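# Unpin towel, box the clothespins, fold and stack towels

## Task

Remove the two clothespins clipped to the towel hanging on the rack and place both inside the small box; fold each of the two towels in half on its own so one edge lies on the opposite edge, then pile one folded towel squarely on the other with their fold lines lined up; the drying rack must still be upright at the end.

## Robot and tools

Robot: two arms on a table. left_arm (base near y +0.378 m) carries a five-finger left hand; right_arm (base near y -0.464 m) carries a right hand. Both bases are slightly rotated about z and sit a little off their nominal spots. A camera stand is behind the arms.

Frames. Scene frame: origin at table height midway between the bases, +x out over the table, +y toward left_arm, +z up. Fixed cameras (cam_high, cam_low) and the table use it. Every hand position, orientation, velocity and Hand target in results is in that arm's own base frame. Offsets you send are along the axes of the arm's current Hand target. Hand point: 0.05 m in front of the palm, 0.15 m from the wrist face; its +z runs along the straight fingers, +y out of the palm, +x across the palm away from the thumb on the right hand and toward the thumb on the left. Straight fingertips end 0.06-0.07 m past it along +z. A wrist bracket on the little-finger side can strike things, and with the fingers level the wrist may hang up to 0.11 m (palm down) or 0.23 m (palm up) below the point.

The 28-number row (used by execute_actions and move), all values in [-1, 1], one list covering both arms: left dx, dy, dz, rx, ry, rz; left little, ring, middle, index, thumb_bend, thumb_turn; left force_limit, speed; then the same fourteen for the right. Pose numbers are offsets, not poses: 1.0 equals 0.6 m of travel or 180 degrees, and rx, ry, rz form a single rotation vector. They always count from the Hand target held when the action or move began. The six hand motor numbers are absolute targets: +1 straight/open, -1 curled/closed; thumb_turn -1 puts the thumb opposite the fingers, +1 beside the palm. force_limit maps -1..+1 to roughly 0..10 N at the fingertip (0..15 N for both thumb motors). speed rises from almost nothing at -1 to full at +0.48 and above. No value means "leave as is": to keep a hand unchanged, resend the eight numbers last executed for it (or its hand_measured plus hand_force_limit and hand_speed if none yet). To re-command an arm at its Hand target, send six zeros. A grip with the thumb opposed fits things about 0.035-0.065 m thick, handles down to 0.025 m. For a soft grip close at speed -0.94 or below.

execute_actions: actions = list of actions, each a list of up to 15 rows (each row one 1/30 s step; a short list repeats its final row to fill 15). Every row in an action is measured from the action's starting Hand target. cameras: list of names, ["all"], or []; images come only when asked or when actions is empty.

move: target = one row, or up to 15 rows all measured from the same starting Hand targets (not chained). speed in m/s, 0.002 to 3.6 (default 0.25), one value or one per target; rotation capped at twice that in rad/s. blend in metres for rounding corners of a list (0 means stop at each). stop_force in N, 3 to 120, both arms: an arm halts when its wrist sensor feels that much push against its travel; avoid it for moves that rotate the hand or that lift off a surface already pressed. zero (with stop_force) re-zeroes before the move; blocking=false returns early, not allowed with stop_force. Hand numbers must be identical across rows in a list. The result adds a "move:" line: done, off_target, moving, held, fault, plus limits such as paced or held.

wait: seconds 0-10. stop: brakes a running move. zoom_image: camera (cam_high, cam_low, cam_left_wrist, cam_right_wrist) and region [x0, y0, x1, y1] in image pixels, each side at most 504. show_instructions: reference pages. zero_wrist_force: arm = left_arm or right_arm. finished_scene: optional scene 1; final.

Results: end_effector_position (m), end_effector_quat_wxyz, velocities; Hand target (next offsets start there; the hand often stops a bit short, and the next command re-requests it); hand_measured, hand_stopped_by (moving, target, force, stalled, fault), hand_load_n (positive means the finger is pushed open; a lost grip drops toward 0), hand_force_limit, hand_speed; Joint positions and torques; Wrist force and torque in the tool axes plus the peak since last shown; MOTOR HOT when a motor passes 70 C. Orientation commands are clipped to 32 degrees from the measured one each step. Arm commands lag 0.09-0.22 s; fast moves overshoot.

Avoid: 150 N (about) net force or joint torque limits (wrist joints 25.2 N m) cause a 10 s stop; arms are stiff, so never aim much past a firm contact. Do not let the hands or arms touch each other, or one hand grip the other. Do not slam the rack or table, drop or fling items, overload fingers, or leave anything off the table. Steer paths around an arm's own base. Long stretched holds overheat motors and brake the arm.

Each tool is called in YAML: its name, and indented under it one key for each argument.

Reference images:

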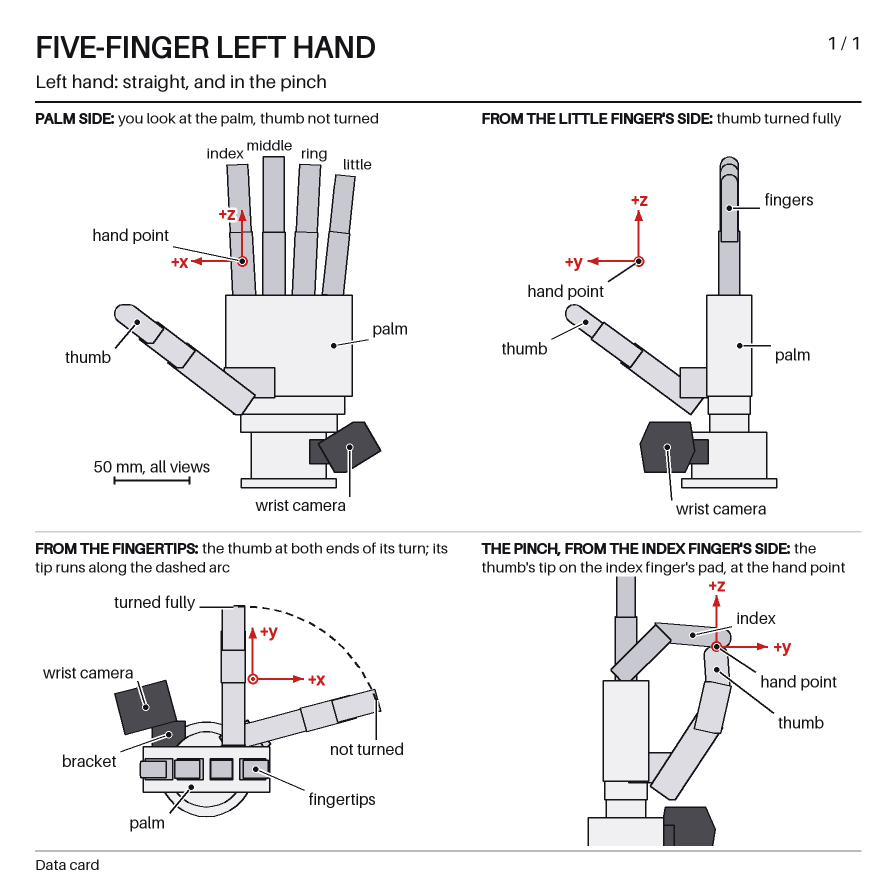

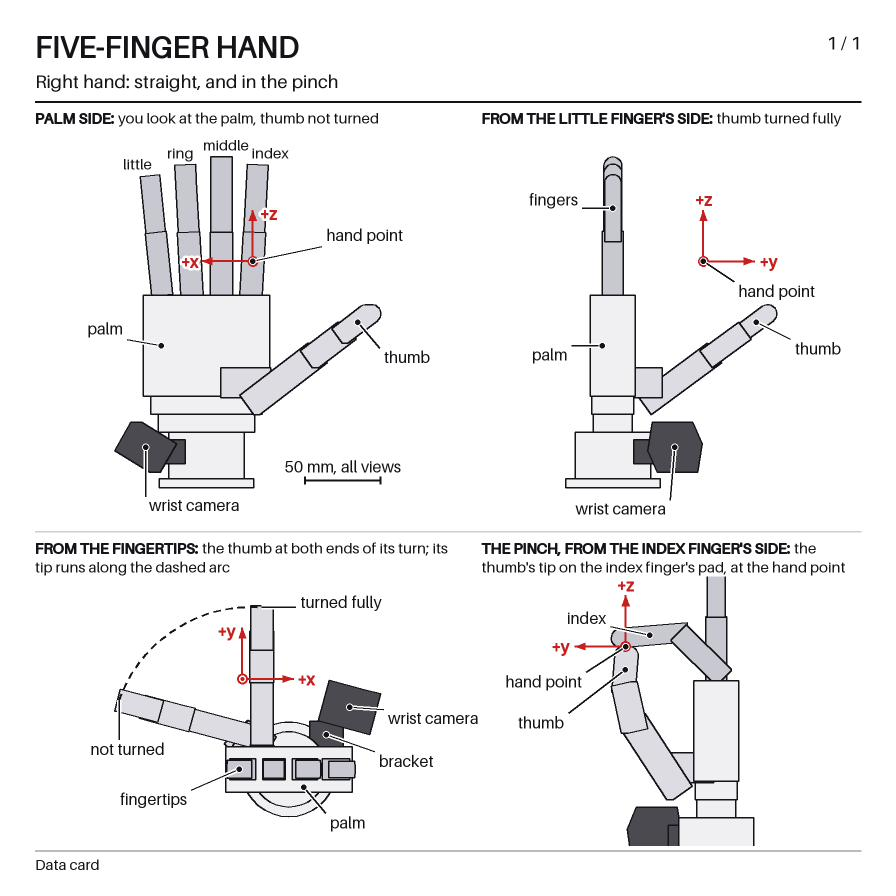

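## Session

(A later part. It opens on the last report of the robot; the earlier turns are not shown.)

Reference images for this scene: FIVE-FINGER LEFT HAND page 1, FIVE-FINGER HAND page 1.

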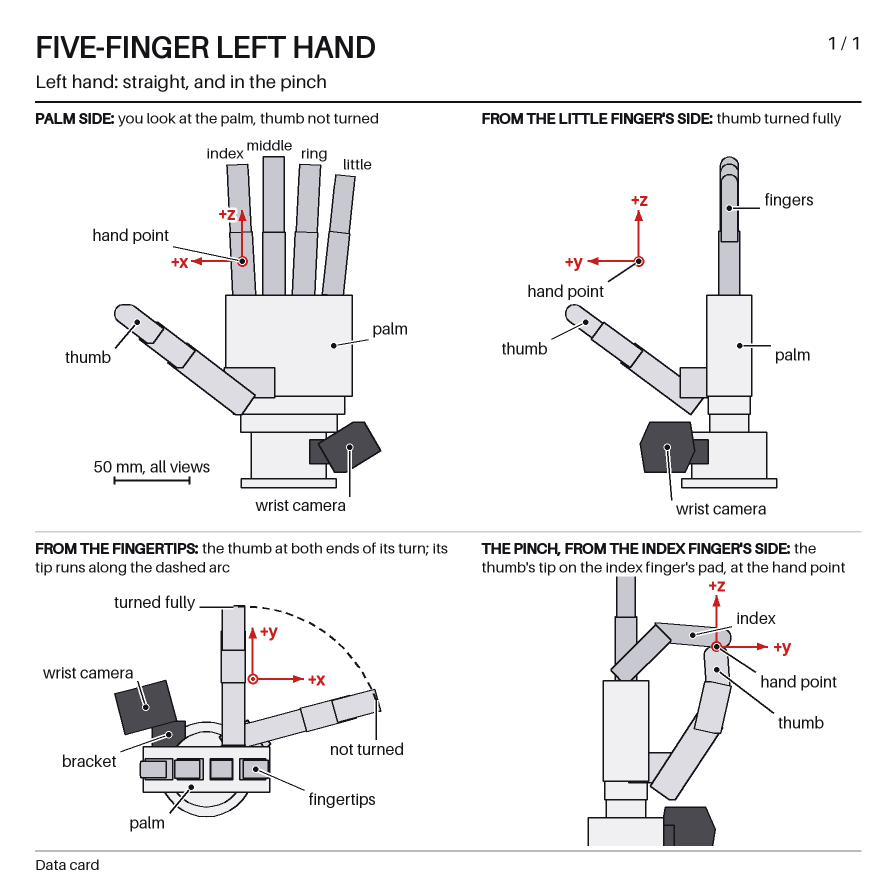

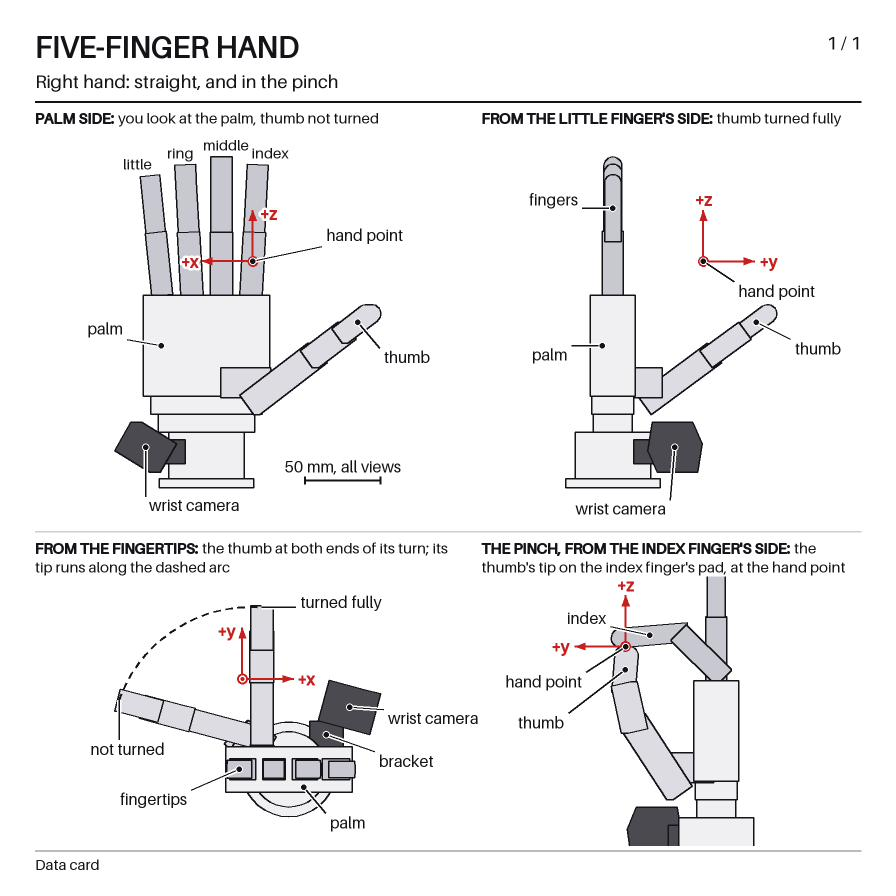

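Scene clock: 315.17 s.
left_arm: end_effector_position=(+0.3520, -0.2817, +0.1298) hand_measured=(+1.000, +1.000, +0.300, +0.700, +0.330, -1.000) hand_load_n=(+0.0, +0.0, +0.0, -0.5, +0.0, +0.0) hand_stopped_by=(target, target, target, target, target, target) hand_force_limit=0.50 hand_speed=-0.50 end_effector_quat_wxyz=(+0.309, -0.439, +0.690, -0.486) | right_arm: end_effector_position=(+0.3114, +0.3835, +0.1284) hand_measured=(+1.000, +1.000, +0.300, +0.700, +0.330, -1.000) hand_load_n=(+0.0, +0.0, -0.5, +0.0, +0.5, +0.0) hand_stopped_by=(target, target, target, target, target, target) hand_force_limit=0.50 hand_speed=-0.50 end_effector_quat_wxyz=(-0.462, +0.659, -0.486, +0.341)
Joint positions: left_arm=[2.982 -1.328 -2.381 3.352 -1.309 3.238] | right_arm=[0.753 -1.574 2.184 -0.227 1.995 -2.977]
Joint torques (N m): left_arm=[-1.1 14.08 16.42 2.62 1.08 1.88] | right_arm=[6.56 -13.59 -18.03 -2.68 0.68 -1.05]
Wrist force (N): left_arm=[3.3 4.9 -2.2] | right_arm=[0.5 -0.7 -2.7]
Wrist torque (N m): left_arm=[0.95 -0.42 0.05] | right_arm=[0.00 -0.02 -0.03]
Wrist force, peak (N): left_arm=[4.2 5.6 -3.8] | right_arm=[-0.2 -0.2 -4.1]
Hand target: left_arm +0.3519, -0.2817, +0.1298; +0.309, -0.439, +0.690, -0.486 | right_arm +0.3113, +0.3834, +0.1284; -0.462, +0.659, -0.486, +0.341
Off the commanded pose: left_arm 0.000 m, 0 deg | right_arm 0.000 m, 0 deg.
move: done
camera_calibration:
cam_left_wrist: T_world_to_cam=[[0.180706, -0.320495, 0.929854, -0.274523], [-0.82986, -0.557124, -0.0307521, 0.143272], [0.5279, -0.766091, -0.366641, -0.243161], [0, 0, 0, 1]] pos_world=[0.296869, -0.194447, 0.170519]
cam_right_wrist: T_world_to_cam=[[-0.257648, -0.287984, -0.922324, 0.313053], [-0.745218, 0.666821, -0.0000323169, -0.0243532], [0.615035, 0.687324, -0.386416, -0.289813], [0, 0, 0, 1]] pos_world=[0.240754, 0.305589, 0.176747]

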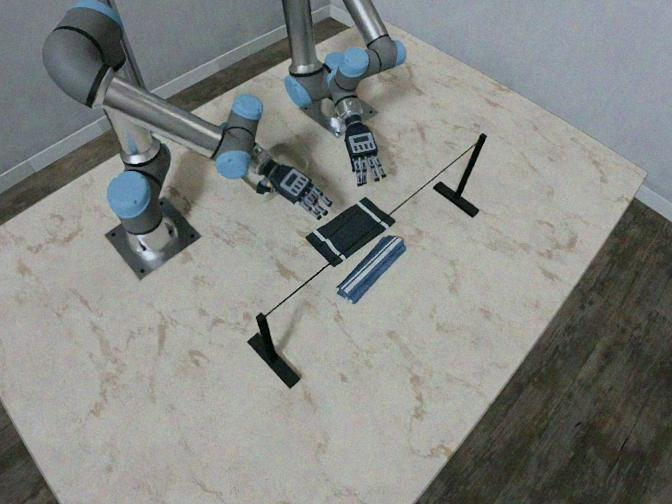

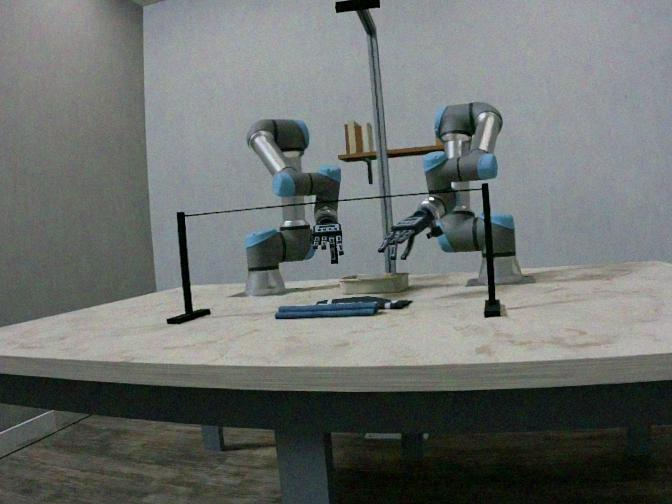

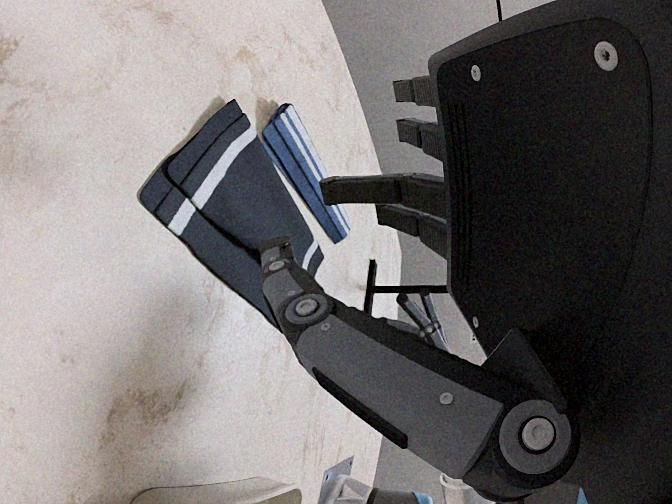

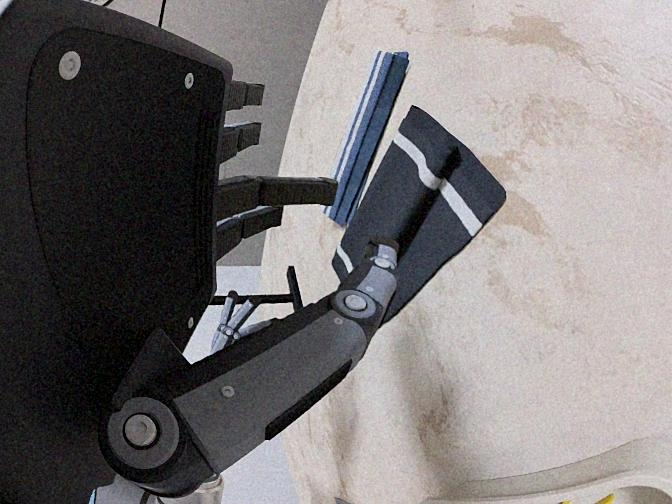

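move:
  target: [0.0202,0.0673,0.1552,0,-0.1149,-0.0418,1,1,0.15,0.7,0.4,-1,0.3,-0.3,-0.0077,0.0668,0.15,0,0.1149,0.0418,1,1,0.15,0.7,0.4,-1,0.3,-0.3]
  speed: 0.2
  cameras: ["all"]

zoom_image:
  camera: "cam_right_wrist"
  region: [280, 100, 560, 400]

zoom_image:
  camera: "cam_left_wrist"
  region: [100, 100, 380, 400]

Scene clock: 317.73 s.
left_arm: end_effector_position=(+0.4141, -0.3244, +0.0599) hand_measured=(+1.000, +1.000, +0.150, +0.700, +0.400, -1.000) hand_load_n=(+0.0, +0.0, -0.5, +0.0, +0.0, +0.0) hand_stopped_by=(target, target, target, target, target, target) hand_force_limit=0.30 hand_speed=-0.30 end_effector_quat_wxyz=(-0.396, +0.563, -0.593, +0.418) | right_arm: end_effector_position=(+0.3781, +0.4089, +0.0596) hand_measured=(+1.000, +1.000, +0.150, +0.700, +0.400, -1.000) hand_load_n=(+0.0, +0.0, +0.0, +0.0, +0.0, +0.0) hand_stopped_by=(target, target, target, target, target, target) hand_force_limit=0.30 hand_speed=-0.30 end_effector_quat_wxyz=(-0.388, +0.553, -0.603, +0.423)
Joint positions: left_arm=[2.585 -1.779 -2.177 3.568 -2.042 2.956] | right_arm=[0.868 -1.156 1.9 -0.186 2.445 -2.694]
Joint torques (N m): left_arm=[-1.57 28.25 13.8 0.59 1.35 -0.38] | right_arm=[9.15 -38.8 -7.14 -0.74 0.21 -0.29]
Wrist force (N): left_arm=[3.2 4.6 -2.2] | right_arm=[0.5 -1.0 -2.7]
Wrist torque (N m): left_arm=[0.94 -0.39 0.11] | right_arm=[-0.04 0.00 -0.25]
Wrist force, peak (N): left_arm=[3.8 5.4 -1.5] | right_arm=[0.5 -1.3 -3.3]
Hand target: left_arm +0.4140, -0.3244, +0.0599; -0.396, +0.563, -0.593, +0.418 (last step not sent: back at the drive's target) | right_arm +0.3781, +0.4088, +0.0596; -0.388, +0.553, -0.603, +0.423 (last step not sent: back at the drive's target)
Off the commanded pose: left_arm 0.001 m, 0 deg | right_arm 0.001 m, 0 deg.
move: held (left_arm, right_arm; a check stopped the path); limits=held
pose unreachable (left arm): on one or more control steps of this call, first in action 0 (counted from 0), this arm could not follow its commanded pose, so it was not sent that pose on those steps. On the call's last step it was still not sent that pose. It may still have moved: this result reports where it is.
cause: moving toward the commanded pose would bring a part of the arm too close to another arm (a part of this arm just beyond joint 4 (wrist 1) and a part of the right arm just beyond its joint 4 (wrist 1), where that arm would come to rest).
pose unreachable (right arm): on one or more control steps of this call, first in action 0 (counted from 0), this arm could not follow its commanded pose, so it was not sent that pose on those steps. On the call's last step it was still not sent that pose. It may still have moved: this result reports where it is.
cause: moving toward the commanded pose would bring a part of the arm too close to another arm (a part of this arm just beyond joint 4 (wrist 1) and a part of the left arm just beyond its joint 4 (wrist 1), 4 mm apart when this arm was first held).
camera_calibration:
cam_left_wrist: T_world_to_cam=[[0.287482, -0.226945, 0.930511, -0.248428], [-0.559536, -0.828294, -0.0291457, -0.0310721], [0.777351, -0.512275, -0.365103, -0.35535], [0, 0, 0, 1]] pos_world=[0.330264, -0.264153, 0.100521]
cam_right_wrist: T_world_to_cam=[[-0.346089, -0.169621, -0.922741, 0.259205], [-0.439704, 0.898143, -0.0001813, -0.201673], [0.828784, 0.40567, -0.385421, -0.340653], [0, 0, 0, 1]] pos_world=[0.283359, 0.363291, 0.107848]

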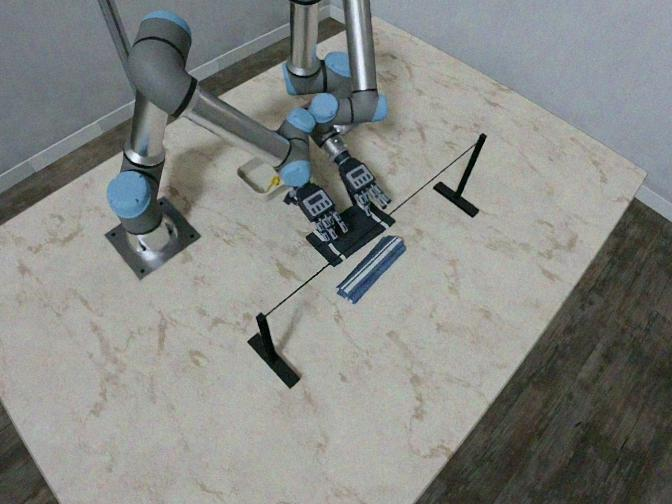

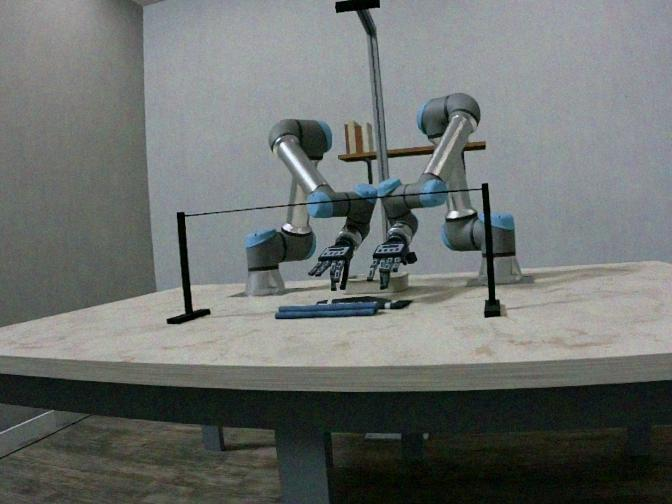

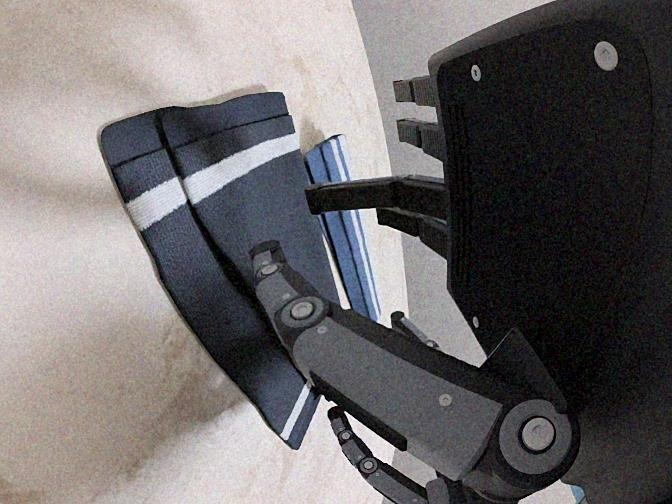

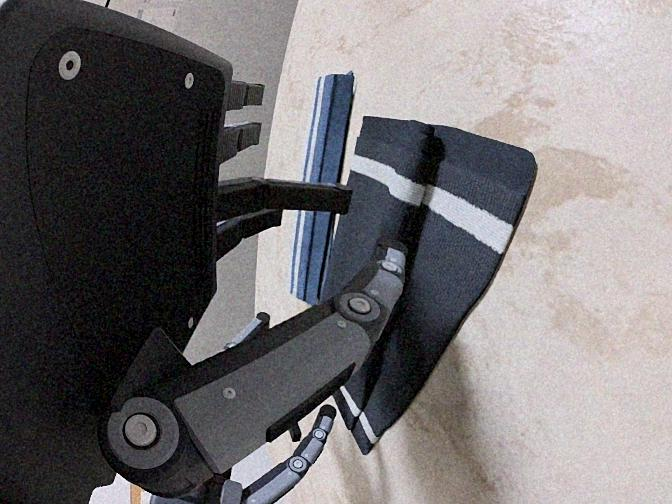

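Scaled by 1.680 from the camera's 672x504 image, which has a finer 960x720 frame.

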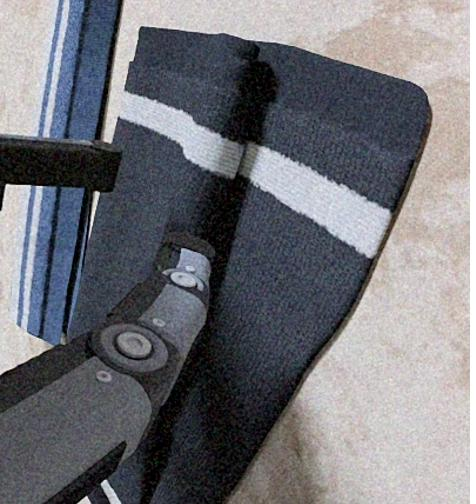

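Scaled by 1.680 from the camera's 672x504 image, which has a finer 960x720 frame.

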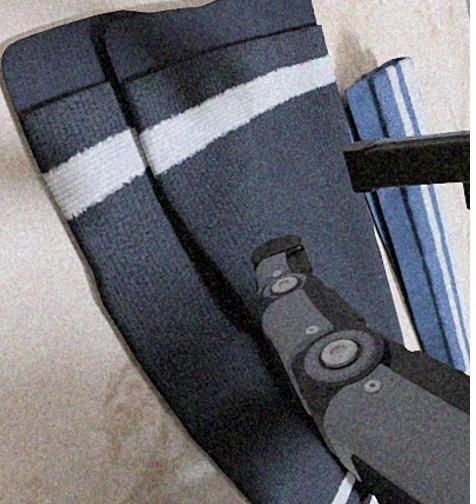

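move:
  target: [-0.0532,-0.0142,0.0392,0,0.1149,0.0418,1,1,-0.05,0.7,0.33,-1,0.3,-0.3,0.0488,-0.0255,0.0702,0,-0.1149,-0.0418,1,1,-0.05,0.7,0.33,-1,0.3,-0.3]
  speed: 0.2
  cameras: ["all"]

zoom_image:
  camera: "cam_right_wrist"
  region: [280, 100, 560, 400]

zoom_image:
  camera: "cam_left_wrist"
  region: [100, 100, 380, 400]

Scene clock: 320.67 s.
left_arm: end_effector_position=(+0.4407, -0.2938, +0.0600) hand_measured=(+1.000, +1.000, -0.050, +0.700, +0.330, -1.000) hand_load_n=(+0.0, -0.5, +0.0, +0.0, +0.0, +0.0) hand_stopped_by=(target, target, target, target, target, target) hand_force_limit=0.30 hand_speed=-0.30 end_effector_quat_wxyz=(+0.309, -0.439, +0.690, -0.486) end_effector_velocity=(+0.000, -0.001, +0.000) end_effector_angular_velocity=(-0.002, -0.001, -0.004) | right_arm: end_effector_position=(+0.4202, +0.3758, +0.0597) hand_measured=(+1.000, +1.000, -0.050, +0.700, +0.330, -1.000) hand_load_n=(+0.0, +0.0, +0.0, +0.0, +0.0, +0.0) hand_stopped_by=(target, target, target, target, target, target) hand_force_limit=0.30 hand_speed=-0.30 end_effector_quat_wxyz=(-0.462, +0.658, -0.486, +0.342)
Joint positions: left_arm=[2.989 -1.696 -2.278 3.617 -1.304 3.24] | right_arm=[0.524 -1.34 2.141 -0.445 1.784 -3.064]
Joint velocities: left_arm=[0 0 0 0.001 0.005 0] | right_arm=[within noise]
Joint torques (N m): left_arm=[4.89 12.63 22.28 2.65 1.96 -0.02] | right_arm=[-0.59 -15.5 -22.07 1.02 -1.57 -0.06]
Wrist force (N): left_arm=[3.4 4.9 -2.2] | right_arm=[0.2 -0.8 -2.5]
Wrist torque (N m): left_arm=[0.95 -0.41 0.11] | right_arm=[-0.02 0.03 -0.26]
Wrist force, peak (N): left_arm=[3.4 5.2 -2.2] | right_arm=[0.1 -0.7 -3.6]
Hand target: left_arm +0.4407, -0.2938, +0.0600; +0.309, -0.439, +0.690, -0.486 | right_arm +0.4202, +0.3758, +0.0596; -0.462, +0.658, -0.486, +0.342
Off the commanded pose: left_arm 0.000 m, 0 deg | right_arm 0.000 m, 0 deg.
held back during your reply time or a wait (left arm), on 44 control steps: a part of the arm was too close to another arm, or the arm's last command would have brought one too close.
held back during your reply time or a wait (right arm), on 44 control steps: a part of the arm was too close to another arm, or the arm's last command would have brought one too close.
move: done
camera_calibration:
cam_left_wrist: T_world_to_cam=[[0.180455, -0.319864, 0.93012, -0.229248], [-0.82903, -0.558336, -0.0311669, 0.207325], [0.529288, -0.765473, -0.365931, -0.32539], [0, 0, 0, 1]] pos_world=[0.385473, -0.206648, 0.10062]
cam_right_wrist: T_world_to_cam=[[-0.257167, -0.287494, -0.922612, 0.275135], [-0.744127, 0.668038, -0.000750057, 0.0609103], [0.616555, 0.686347, -0.38573, -0.378355], [0, 0, 0, 1]] pos_world=[0.349358, 0.298092, 0.107945]

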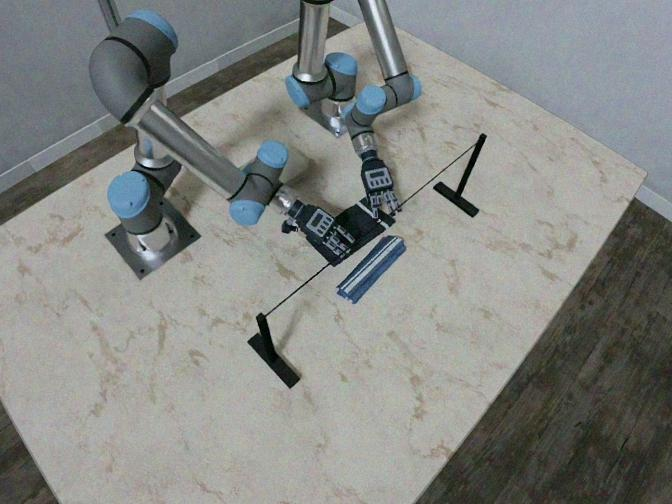

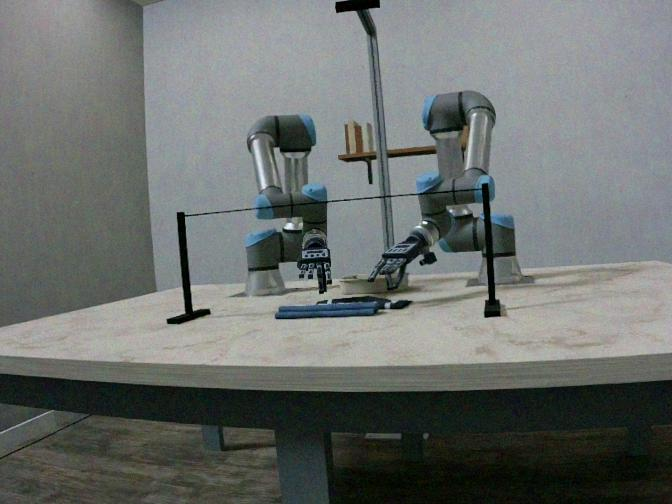

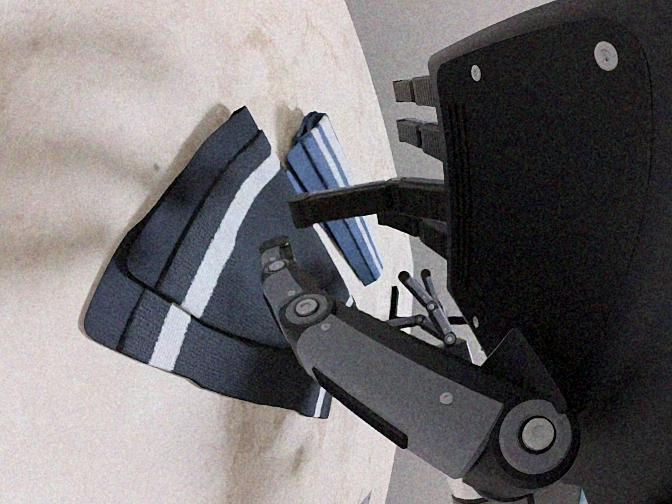

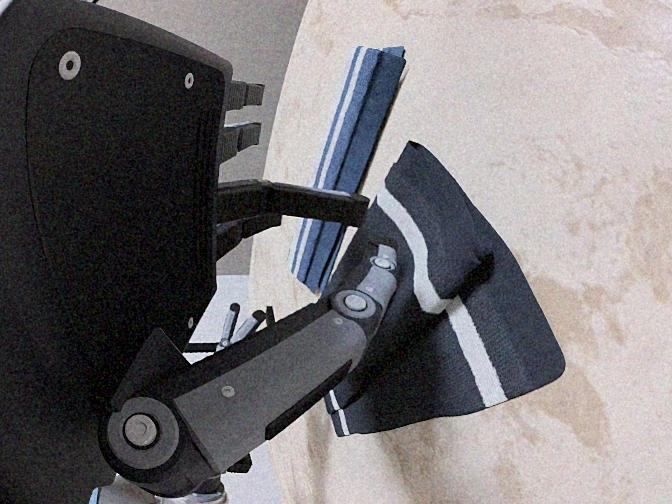

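Scaled by 1.680 from the camera's 672x504 image, which has a finer 960x720 frame.

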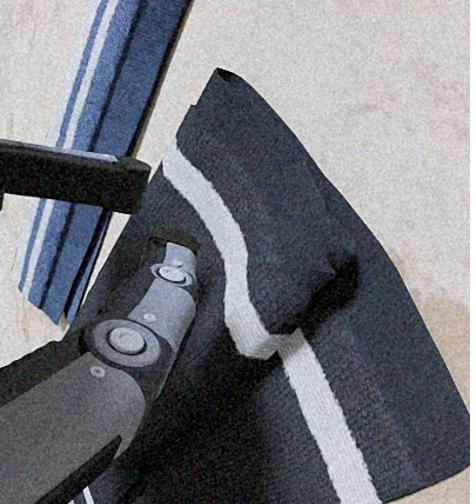

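Scaled by 1.680 from the camera's 672x504 image, which has a finer 960x720 frame.

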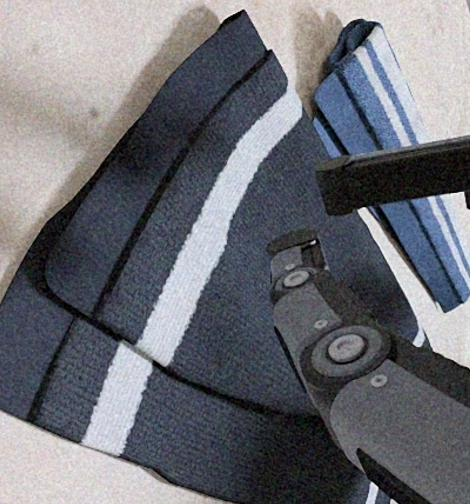

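move:
  target: [0,0.0313,0.0114,0,0,0,1,1,-0.05,0.7,0.33,-1,0.3,-0.3,0,0.0313,0.0114,0,0,0,1,1,-0.05,0.7,0.33,-1,0.3,-0.3]
  speed: 0.08

move:
  target: [0,0.0313,0.0114,0,0,0,1,1,-0.05,0.7,0.33,-1,0.3,-0.3,0,0.0313,0.0114,0,0,0,1,1,-0.05,0.7,0.33,-1,0.3,-0.3]
  speed: 0.012
  stop_force: 4
  cameras: ["cam_left_wrist","cam_right_wrist"]

Scene clock: 321.63 s.
left_arm: end_effector_position=(+0.4407, -0.2938, +0.0398) hand_measured=(+1.000, +1.000, -0.050, +0.700, +0.330, -1.000) hand_load_n=(+0.0, +0.0, +0.0, +0.0, +0.0, +0.0) hand_stopped_by=(target, target, target, target, target, target) hand_force_limit=0.30 hand_speed=-0.30 end_effector_quat_wxyz=(+0.309, -0.439, +0.690, -0.486) | right_arm: end_effector_position=(+0.4201, +0.3758, +0.0395) hand_measured=(+1.000, +1.000, -0.050, +0.700, +0.330, -1.000) hand_load_n=(+0.0, +0.0, +0.0, +0.0, +0.0, +0.0) hand_stopped_by=(target, target, target, target, target, target) hand_force_limit=0.30 hand_speed=-0.30 end_effector_quat_wxyz=(-0.462, +0.658, -0.486, +0.342)
Joint positions: left_arm=[2.989 -1.743 -2.297 3.684 -1.304 3.24] | right_arm=[0.524 -1.299 2.158 -0.504 1.783 -3.064]
Joint torques (N m): left_arm=[-5.19 31.63 24.64 -0.53 -1.58 -0.22] | right_arm=[-12.15 -35 -21.81 1.35 -1.42 -0.87]
Wrist force (N): left_arm=[3.5 4.8 -2.3] | right_arm=[0.6 -0.9 -2.7]
Wrist torque (N m): left_arm=[0.93 -0.43 0.12] | right_arm=[-0.01 -0.01 -0.24]
Wrist force, peak (N): left_arm=[3.5 5.5 -2.0] | right_arm=[0.3 -1.2 -2.9]
Hand target: left_arm +0.4408, -0.2939, +0.0400; +0.309, -0.439, +0.690, -0.486 | right_arm +0.4203, +0.3758, +0.0397; -0.462, +0.658, -0.486, +0.342
Off the commanded pose: left_arm 0.000 m, 0 deg | right_arm 0.000 m, 0 deg.
move: done

Scene clock: 324.07 s.
left_arm: end_effector_position=(+0.4409, -0.2939, +0.0245) hand_measured=(+1.000, +1.000, -0.050, +0.700, +0.330, -1.000) hand_load_n=(+0.0, -0.5, +0.0, +0.0, -0.5, +0.0) hand_stopped_by=(target, target, target, target, target, target) hand_force_limit=0.30 hand_speed=-0.30 end_effector_quat_wxyz=(+0.309, -0.439, +0.690, -0.486) | right_arm: end_effector_position=(+0.4203, +0.3758, +0.0260) hand_measured=(+1.000, +1.000, -0.050, +0.700, +0.330, -1.000) hand_load_n=(+0.0, +0.0, +0.0, +0.0, -2.5, -0.5) hand_stopped_by=(target, target, target, target, target, target) hand_force_limit=0.30 hand_speed=-0.30 end_effector_quat_wxyz=(-0.462, +0.658, -0.486, +0.342)
Joint positions: left_arm=[2.988 -1.783 -2.31 3.736 -1.304 3.24] | right_arm=[0.524 -1.269 2.168 -0.544 1.783 -3.064]
Joint torques (N m): left_arm=[-5.39 31.46 22.81 1.61 -1.42 -1.15] | right_arm=[-9.75 -33.82 -18.86 -0.89 -1.15 -0.96]
Wrist force (N): left_arm=[3.1 -0.3 -3.3] | right_arm=[0.1 -4.9 -4.4]
Wrist torque (N m): left_arm=[0.81 -0.40 0.21] | right_arm=[-0.09 0.09 -0.33]
Wrist force, peak (N): left_arm=[3.7 4.9 -2.1] | right_arm=[0.6 -6.0 -4.9]
Hand target: left_arm +0.4409, -0.2939, +0.0245; +0.309, -0.439, +0.690, -0.486 (not the last commanded pose) | right_arm +0.4203, +0.3758, +0.0260; -0.462, +0.658, -0.486, +0.342 (not the last commanded pose)
Off the commanded pose: left_arm 0.005 m, 0 deg | right_arm 0.006 m, 0 deg.
move: contact (left_arm, right_arm)
camera_calibration:
cam_left_wrist: T_world_to_cam=[[0.180253, -0.319881, 0.930153, -0.196304], [-0.829134, -0.558175, -0.0312805, 0.206552], [0.529194, -0.765583, -0.365837, -0.338496], [0, 0, 0, 1]] pos_world=[0.385773, -0.206648, 0.0652197]
cam_right_wrist: T_world_to_cam=[[-0.257142, -0.287629, -0.922577, 0.244215], [-0.744244, 0.667908, -0.000795251, 0.0611168], [0.616425, 0.686417, -0.385813, -0.391408], [0, 0, 0, 1]] pos_world=[0.349557, 0.298092, 0.0743452]
Images, in order (width x height): cam_left_wrist 672x504, cam_right_wrist 672x504.

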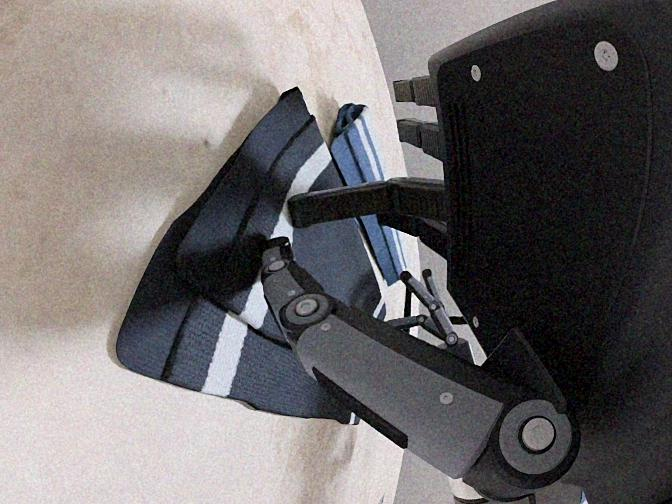

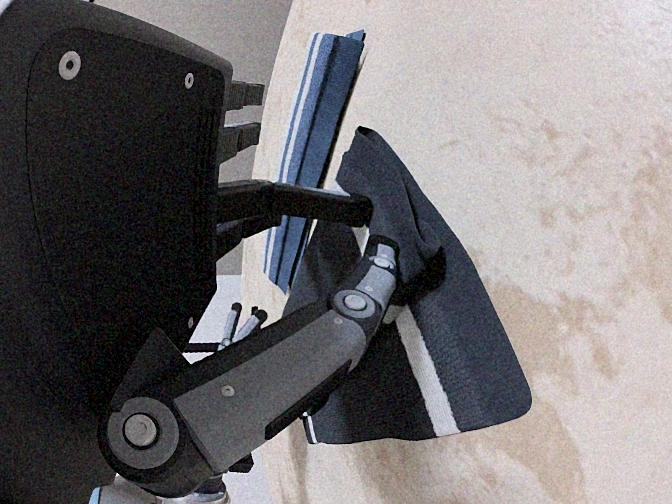

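execute_actions:
  actions:
    - [[0,0,0,0,0,0,1,1,-0.25,0.7,0.33,-1,0.3,-0.75,0,0,0,0,0,0,1,1,-0.25,0.7,0.33,-1,0.3,-0.75]]
  cameras: ["cam_left_wrist","cam_right_wrist"]

Scene clock: 324.80 s.
left_arm: end_effector_position=(+0.4409, -0.2939, +0.0245) hand_measured=(+1.000, +1.000, -0.250, +0.700, +0.330, -1.000) hand_load_n=(+0.0, +0.0, +2.5, -0.5, +1.0, +0.5) hand_stopped_by=(target, target, target, target, target, target) hand_force_limit=0.30 hand_speed=-0.75 end_effector_quat_wxyz=(+0.309, -0.439, +0.690, -0.486) | right_arm: end_effector_position=(+0.4203, +0.3758, +0.0261) hand_measured=(+1.000, +1.000, -0.250, +0.700, +0.330, -1.000) hand_load_n=(+0.0, +0.0, +0.0, +0.0, -2.5, -0.5) hand_stopped_by=(target, target, target, target, target, target) hand_force_limit=0.30 hand_speed=-0.75 end_effector_quat_wxyz=(-0.462, +0.658, -0.486, +0.342)
Joint positions: left_arm=[2.988 -1.783 -2.31 3.736 -1.304 3.24] | right_arm=[0.524 -1.269 2.168 -0.544 1.783 -3.064]
Joint torques (N m): left_arm=[-3.33 31.04 20.18 1.67 -1.24 -1.12] | right_arm=[-7.47 -33.86 -18.24 -1.18 -0.81 -0.94]
Wrist force (N): left_arm=[3.5 4.1 -1.9] | right_arm=[0.5 -4.7 -4.3]
Wrist torque (N m): left_arm=[0.92 -0.38 0.11] | right_arm=[-0.08 0.00 -0.29]
Wrist force, peak (N): left_arm=[3.7 4.2 -1.7] | right_arm=[0.2 -5.1 -4.5]
Hand target: left_arm +0.4409, -0.2939, +0.0245; +0.309, -0.439, +0.690, -0.486 | right_arm +0.4203, +0.3758, +0.0260; -0.462, +0.658, -0.486, +0.342
Off the commanded pose: left_arm 0.000 m, 0 deg | right_arm 0.000 m, 0 deg.
camera_calibration:
cam_left_wrist: T_world_to_cam=[[0.180253, -0.319881, 0.930153, -0.196304], [-0.829134, -0.558175, -0.0312805, 0.206552], [0.529194, -0.765583, -0.365837, -0.338496], [0, 0, 0, 1]] pos_world=[0.385773, -0.206648, 0.0652197]
cam_right_wrist: T_world_to_cam=[[-0.257084, -0.287568, -0.922612, 0.244179], [-0.744244, 0.667908, -0.000797093, 0.0611169], [0.616449, 0.686443, -0.385729, -0.39143], [0, 0, 0, 1]] pos_world=[0.349557, 0.298092, 0.0743452]
Images, in order (width x height): cam_left_wrist 672x504, cam_right_wrist 672x504.

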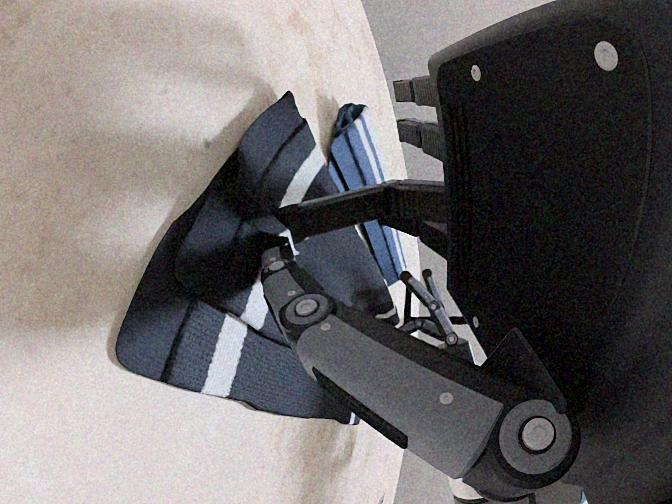

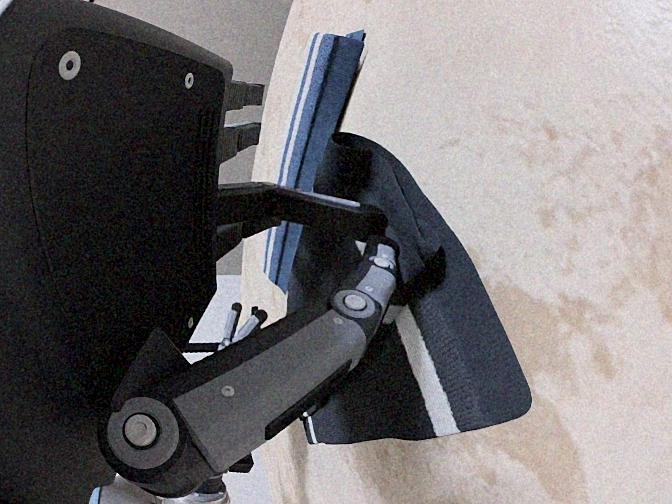

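execute_actions:
  actions:
    - [[0,0,0,0,0,0,1,1,-0.4,0.7,0.33,-1,0.4,-0.75,0,0,0,0,0,0,1,1,-0.45,0.7,0.33,-1,0.5,-0.75]]
  cameras: ["cam_left_wrist","cam_right_wrist"]

Scene clock: 326.53 s.
left_arm: end_effector_position=(+0.4409, -0.2939, +0.0245) hand_measured=(+1.000, +1.000, -0.268, +0.700, +0.330, -1.000) hand_load_n=(+0.0, +0.0, +7.0, +0.0, +3.0, +0.5) hand_stopped_by=(target, target, force, target, target, target) hand_force_limit=0.40 hand_speed=-0.75 end_effector_quat_wxyz=(+0.309, -0.439, +0.690, -0.486) | right_arm: end_effector_position=(+0.4203, +0.3758, +0.0261) hand_measured=(+1.000, +1.000, -0.314, +0.700, +0.330, -1.000) hand_load_n=(+0.0, +0.0, +10.5, +0.0, -1.5, +0.0) hand_stopped_by=(target, target, force, target, target, target) hand_force_limit=0.50 hand_speed=-0.75 end_effector_quat_wxyz=(-0.462, +0.658, -0.486, +0.342)
Joint positions: left_arm=[2.988 -1.783 -2.31 3.736 -1.304 3.24] | right_arm=[0.524 -1.269 2.168 -0.544 1.783 -3.064]
Joint torques (N m): left_arm=[-1.68 30.59 15.51 1.67 -0.74 -0.92] | right_arm=[-3.48 -32.99 -16.22 -0.99 -0.02 -0.83]
Wrist force (N): left_arm=[3.6 3.6 -1.8] | right_arm=[0.1 -5.0 -4.3]
Wrist torque (N m): left_arm=[0.89 -0.39 0.13] | right_arm=[-0.09 0.05 -0.31]
Wrist force, peak (N): left_arm=[3.3 4.3 -1.8] | right_arm=[0.2 -5.6 -4.5]
Hand target: left_arm +0.4409, -0.2939, +0.0245; +0.309, -0.439, +0.690, -0.486 | right_arm +0.4203, +0.3758, +0.0260; -0.462, +0.658, -0.486, +0.342
Off the commanded pose: left_arm 0.000 m, 0 deg | right_arm 0.000 m, 0 deg.
camera_calibration:
cam_left_wrist: T_world_to_cam=[[0.180253, -0.319881, 0.930153, -0.196304], [-0.829134, -0.558175, -0.0312805, 0.206552], [0.529194, -0.765583, -0.365837, -0.338496], [0, 0, 0, 1]] pos_world=[0.385773, -0.206648, 0.0652197]
cam_right_wrist: T_world_to_cam=[[-0.257084, -0.287568, -0.922612, 0.244179], [-0.744244, 0.667908, -0.000797093, 0.0611169], [0.616449, 0.686443, -0.385729, -0.39143], [0, 0, 0, 1]] pos_world=[0.349557, 0.298092, 0.0743452]
Images, in order (width x height): cam_left_wrist 672x504, cam_right_wrist 672x504.

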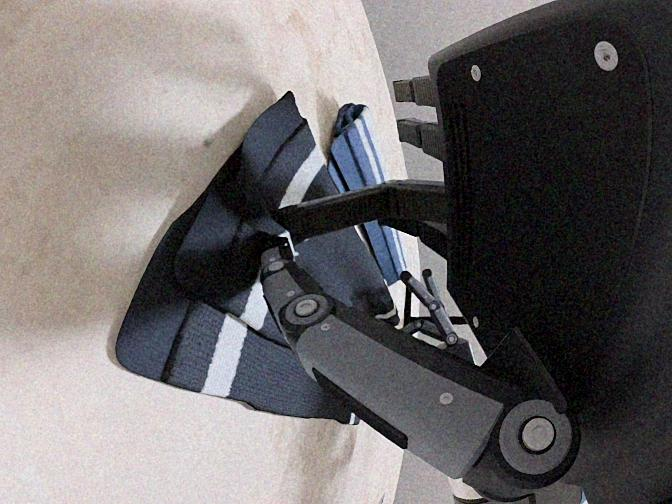

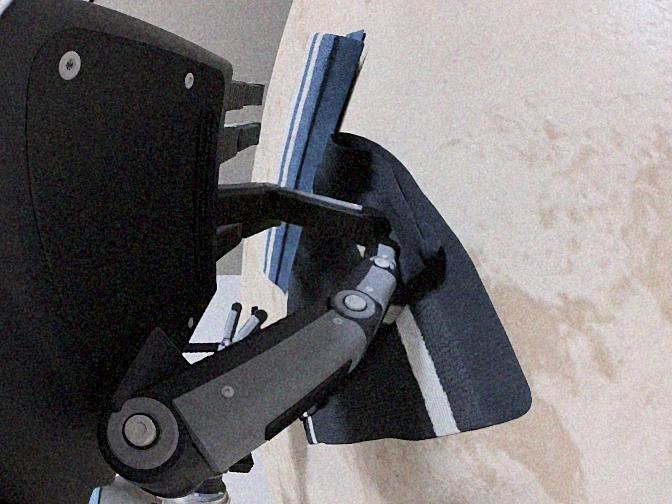

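move:
  target: [0,-0.0313,-0.0114,0,0,0,1,1,-0.4,0.7,0.33,-1,0.4,-0.75,0,-0.0705,-0.0257,0,0,0,1,1,-0.45,0.7,0.33,-1,0.5,-0.75]
  speed: 0.05
  cameras: ["all"]

zoom_image:
  camera: "cam_high"
  region: [280, 160, 420, 300]

zoom_image:
  camera: "cam_right_wrist"
  region: [280, 100, 560, 440]

Scene clock: 327.83 s.
left_arm: end_effector_position=(+0.4409, -0.2939, +0.0447) hand_measured=(+1.000, +1.000, -0.268, +0.700, +0.330, -1.000) hand_load_n=(+0.0, +0.0, +6.0, +0.0, +4.0, +0.5) hand_stopped_by=(target, target, force, target, target, target) hand_force_limit=0.40 hand_speed=-0.75 end_effector_quat_wxyz=(+0.309, -0.439, +0.690, -0.486) | right_arm: end_effector_position=(+0.4203, +0.3759, +0.0712) hand_measured=(+1.000, +1.000, -0.314, +0.700, +0.330, -1.000) hand_load_n=(+0.0, +0.0, +8.5, +0.0, +0.5, -0.5) hand_stopped_by=(target, target, force, target, target, target) hand_force_limit=0.50 hand_speed=-0.75 end_effector_quat_wxyz=(-0.462, +0.658, -0.486, +0.342)
Joint positions: left_arm=[2.989 -1.732 -2.293 3.669 -1.304 3.24] | right_arm=[0.524 -1.363 2.129 -0.412 1.783 -3.064]
Joint torques (N m): left_arm=[6.88 7.28 11.25 2.45 1.93 0.26] | right_arm=[12.51 -14.96 -7.14 -2.66 1.06 0.97]
Wrist force (N): left_arm=[3.6 4.8 -2.2] | right_arm=[0.6 -0.7 -2.8]
Wrist torque (N m): left_arm=[0.92 -0.43 0.12] | right_arm=[0.01 -0.01 -0.23]
Wrist force, peak (N): left_arm=[3.4 5.0 -2.1] | right_arm=[0.1 -5.0 -4.2]
Hand target: left_arm +0.4408, -0.2939, +0.0445; +0.309, -0.439, +0.690, -0.486 | right_arm +0.4202, +0.3758, +0.0711; -0.462, +0.658, -0.486, +0.342
Off the commanded pose: left_arm 0.000 m, 0 deg | right_arm 0.000 m, 0 deg.
move: done
camera_calibration:
cam_left_wrist: T_world_to_cam=[[0.179989, -0.319796, 0.930234, -0.21487], [-0.829147, -0.558145, -0.0314495, 0.207124], [0.529263, -0.76564, -0.365617, -0.331147], [0, 0, 0, 1]] pos_world=[0.385674, -0.206649, 0.0853198]
cam_right_wrist: T_world_to_cam=[[-0.256866, -0.287468, -0.922704, 0.285668], [-0.744265, 0.667884, -0.000887796, 0.0611037], [0.616514, 0.686508, -0.385509, -0.37404], [0, 0, 0, 1]] pos_world=[0.349457, 0.298092, 0.119445]

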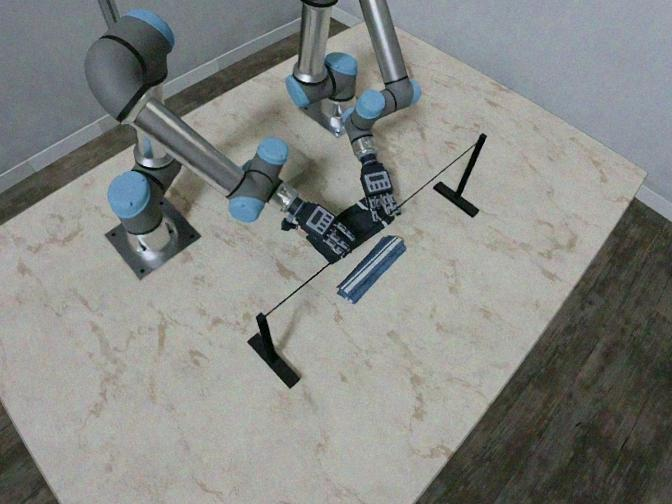

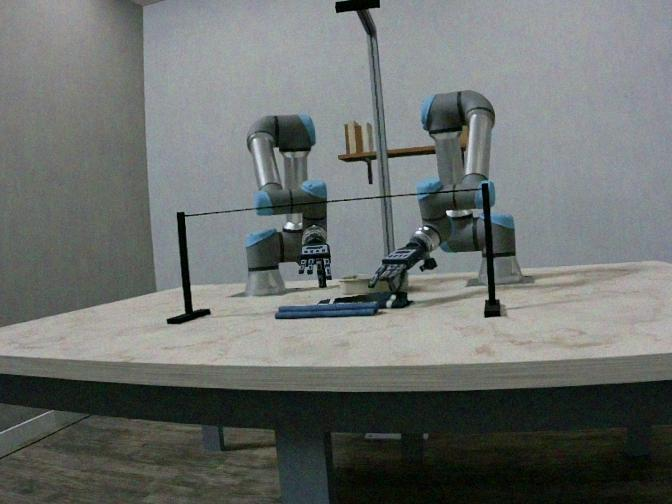

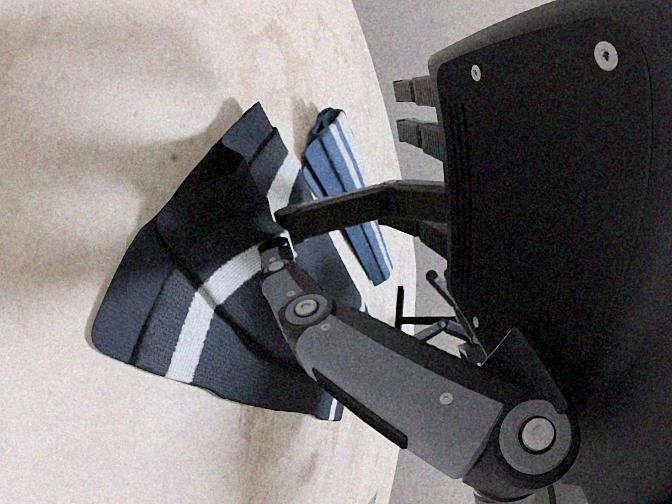

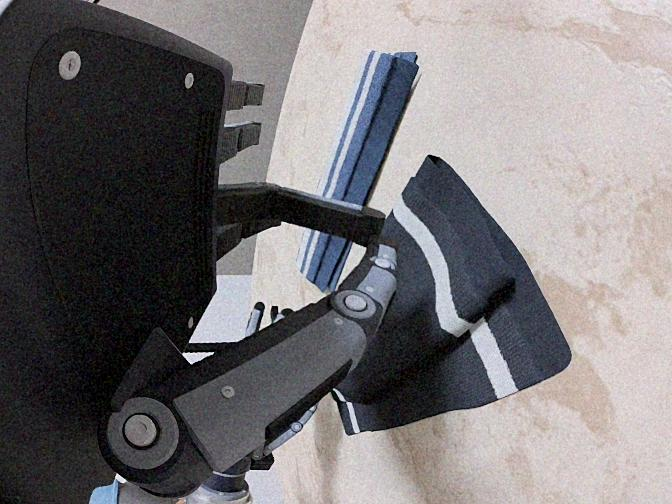

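Scaled by 3.600 from the camera's 672x504 image, which has a finer 960x720 frame.

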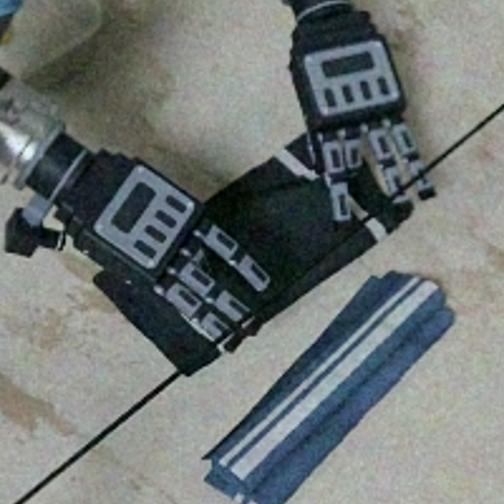

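Scaled by 1.482 from the camera's 672x504 image, which has a finer 960x720 frame.

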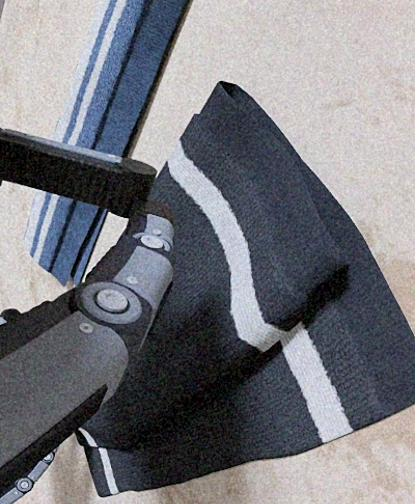

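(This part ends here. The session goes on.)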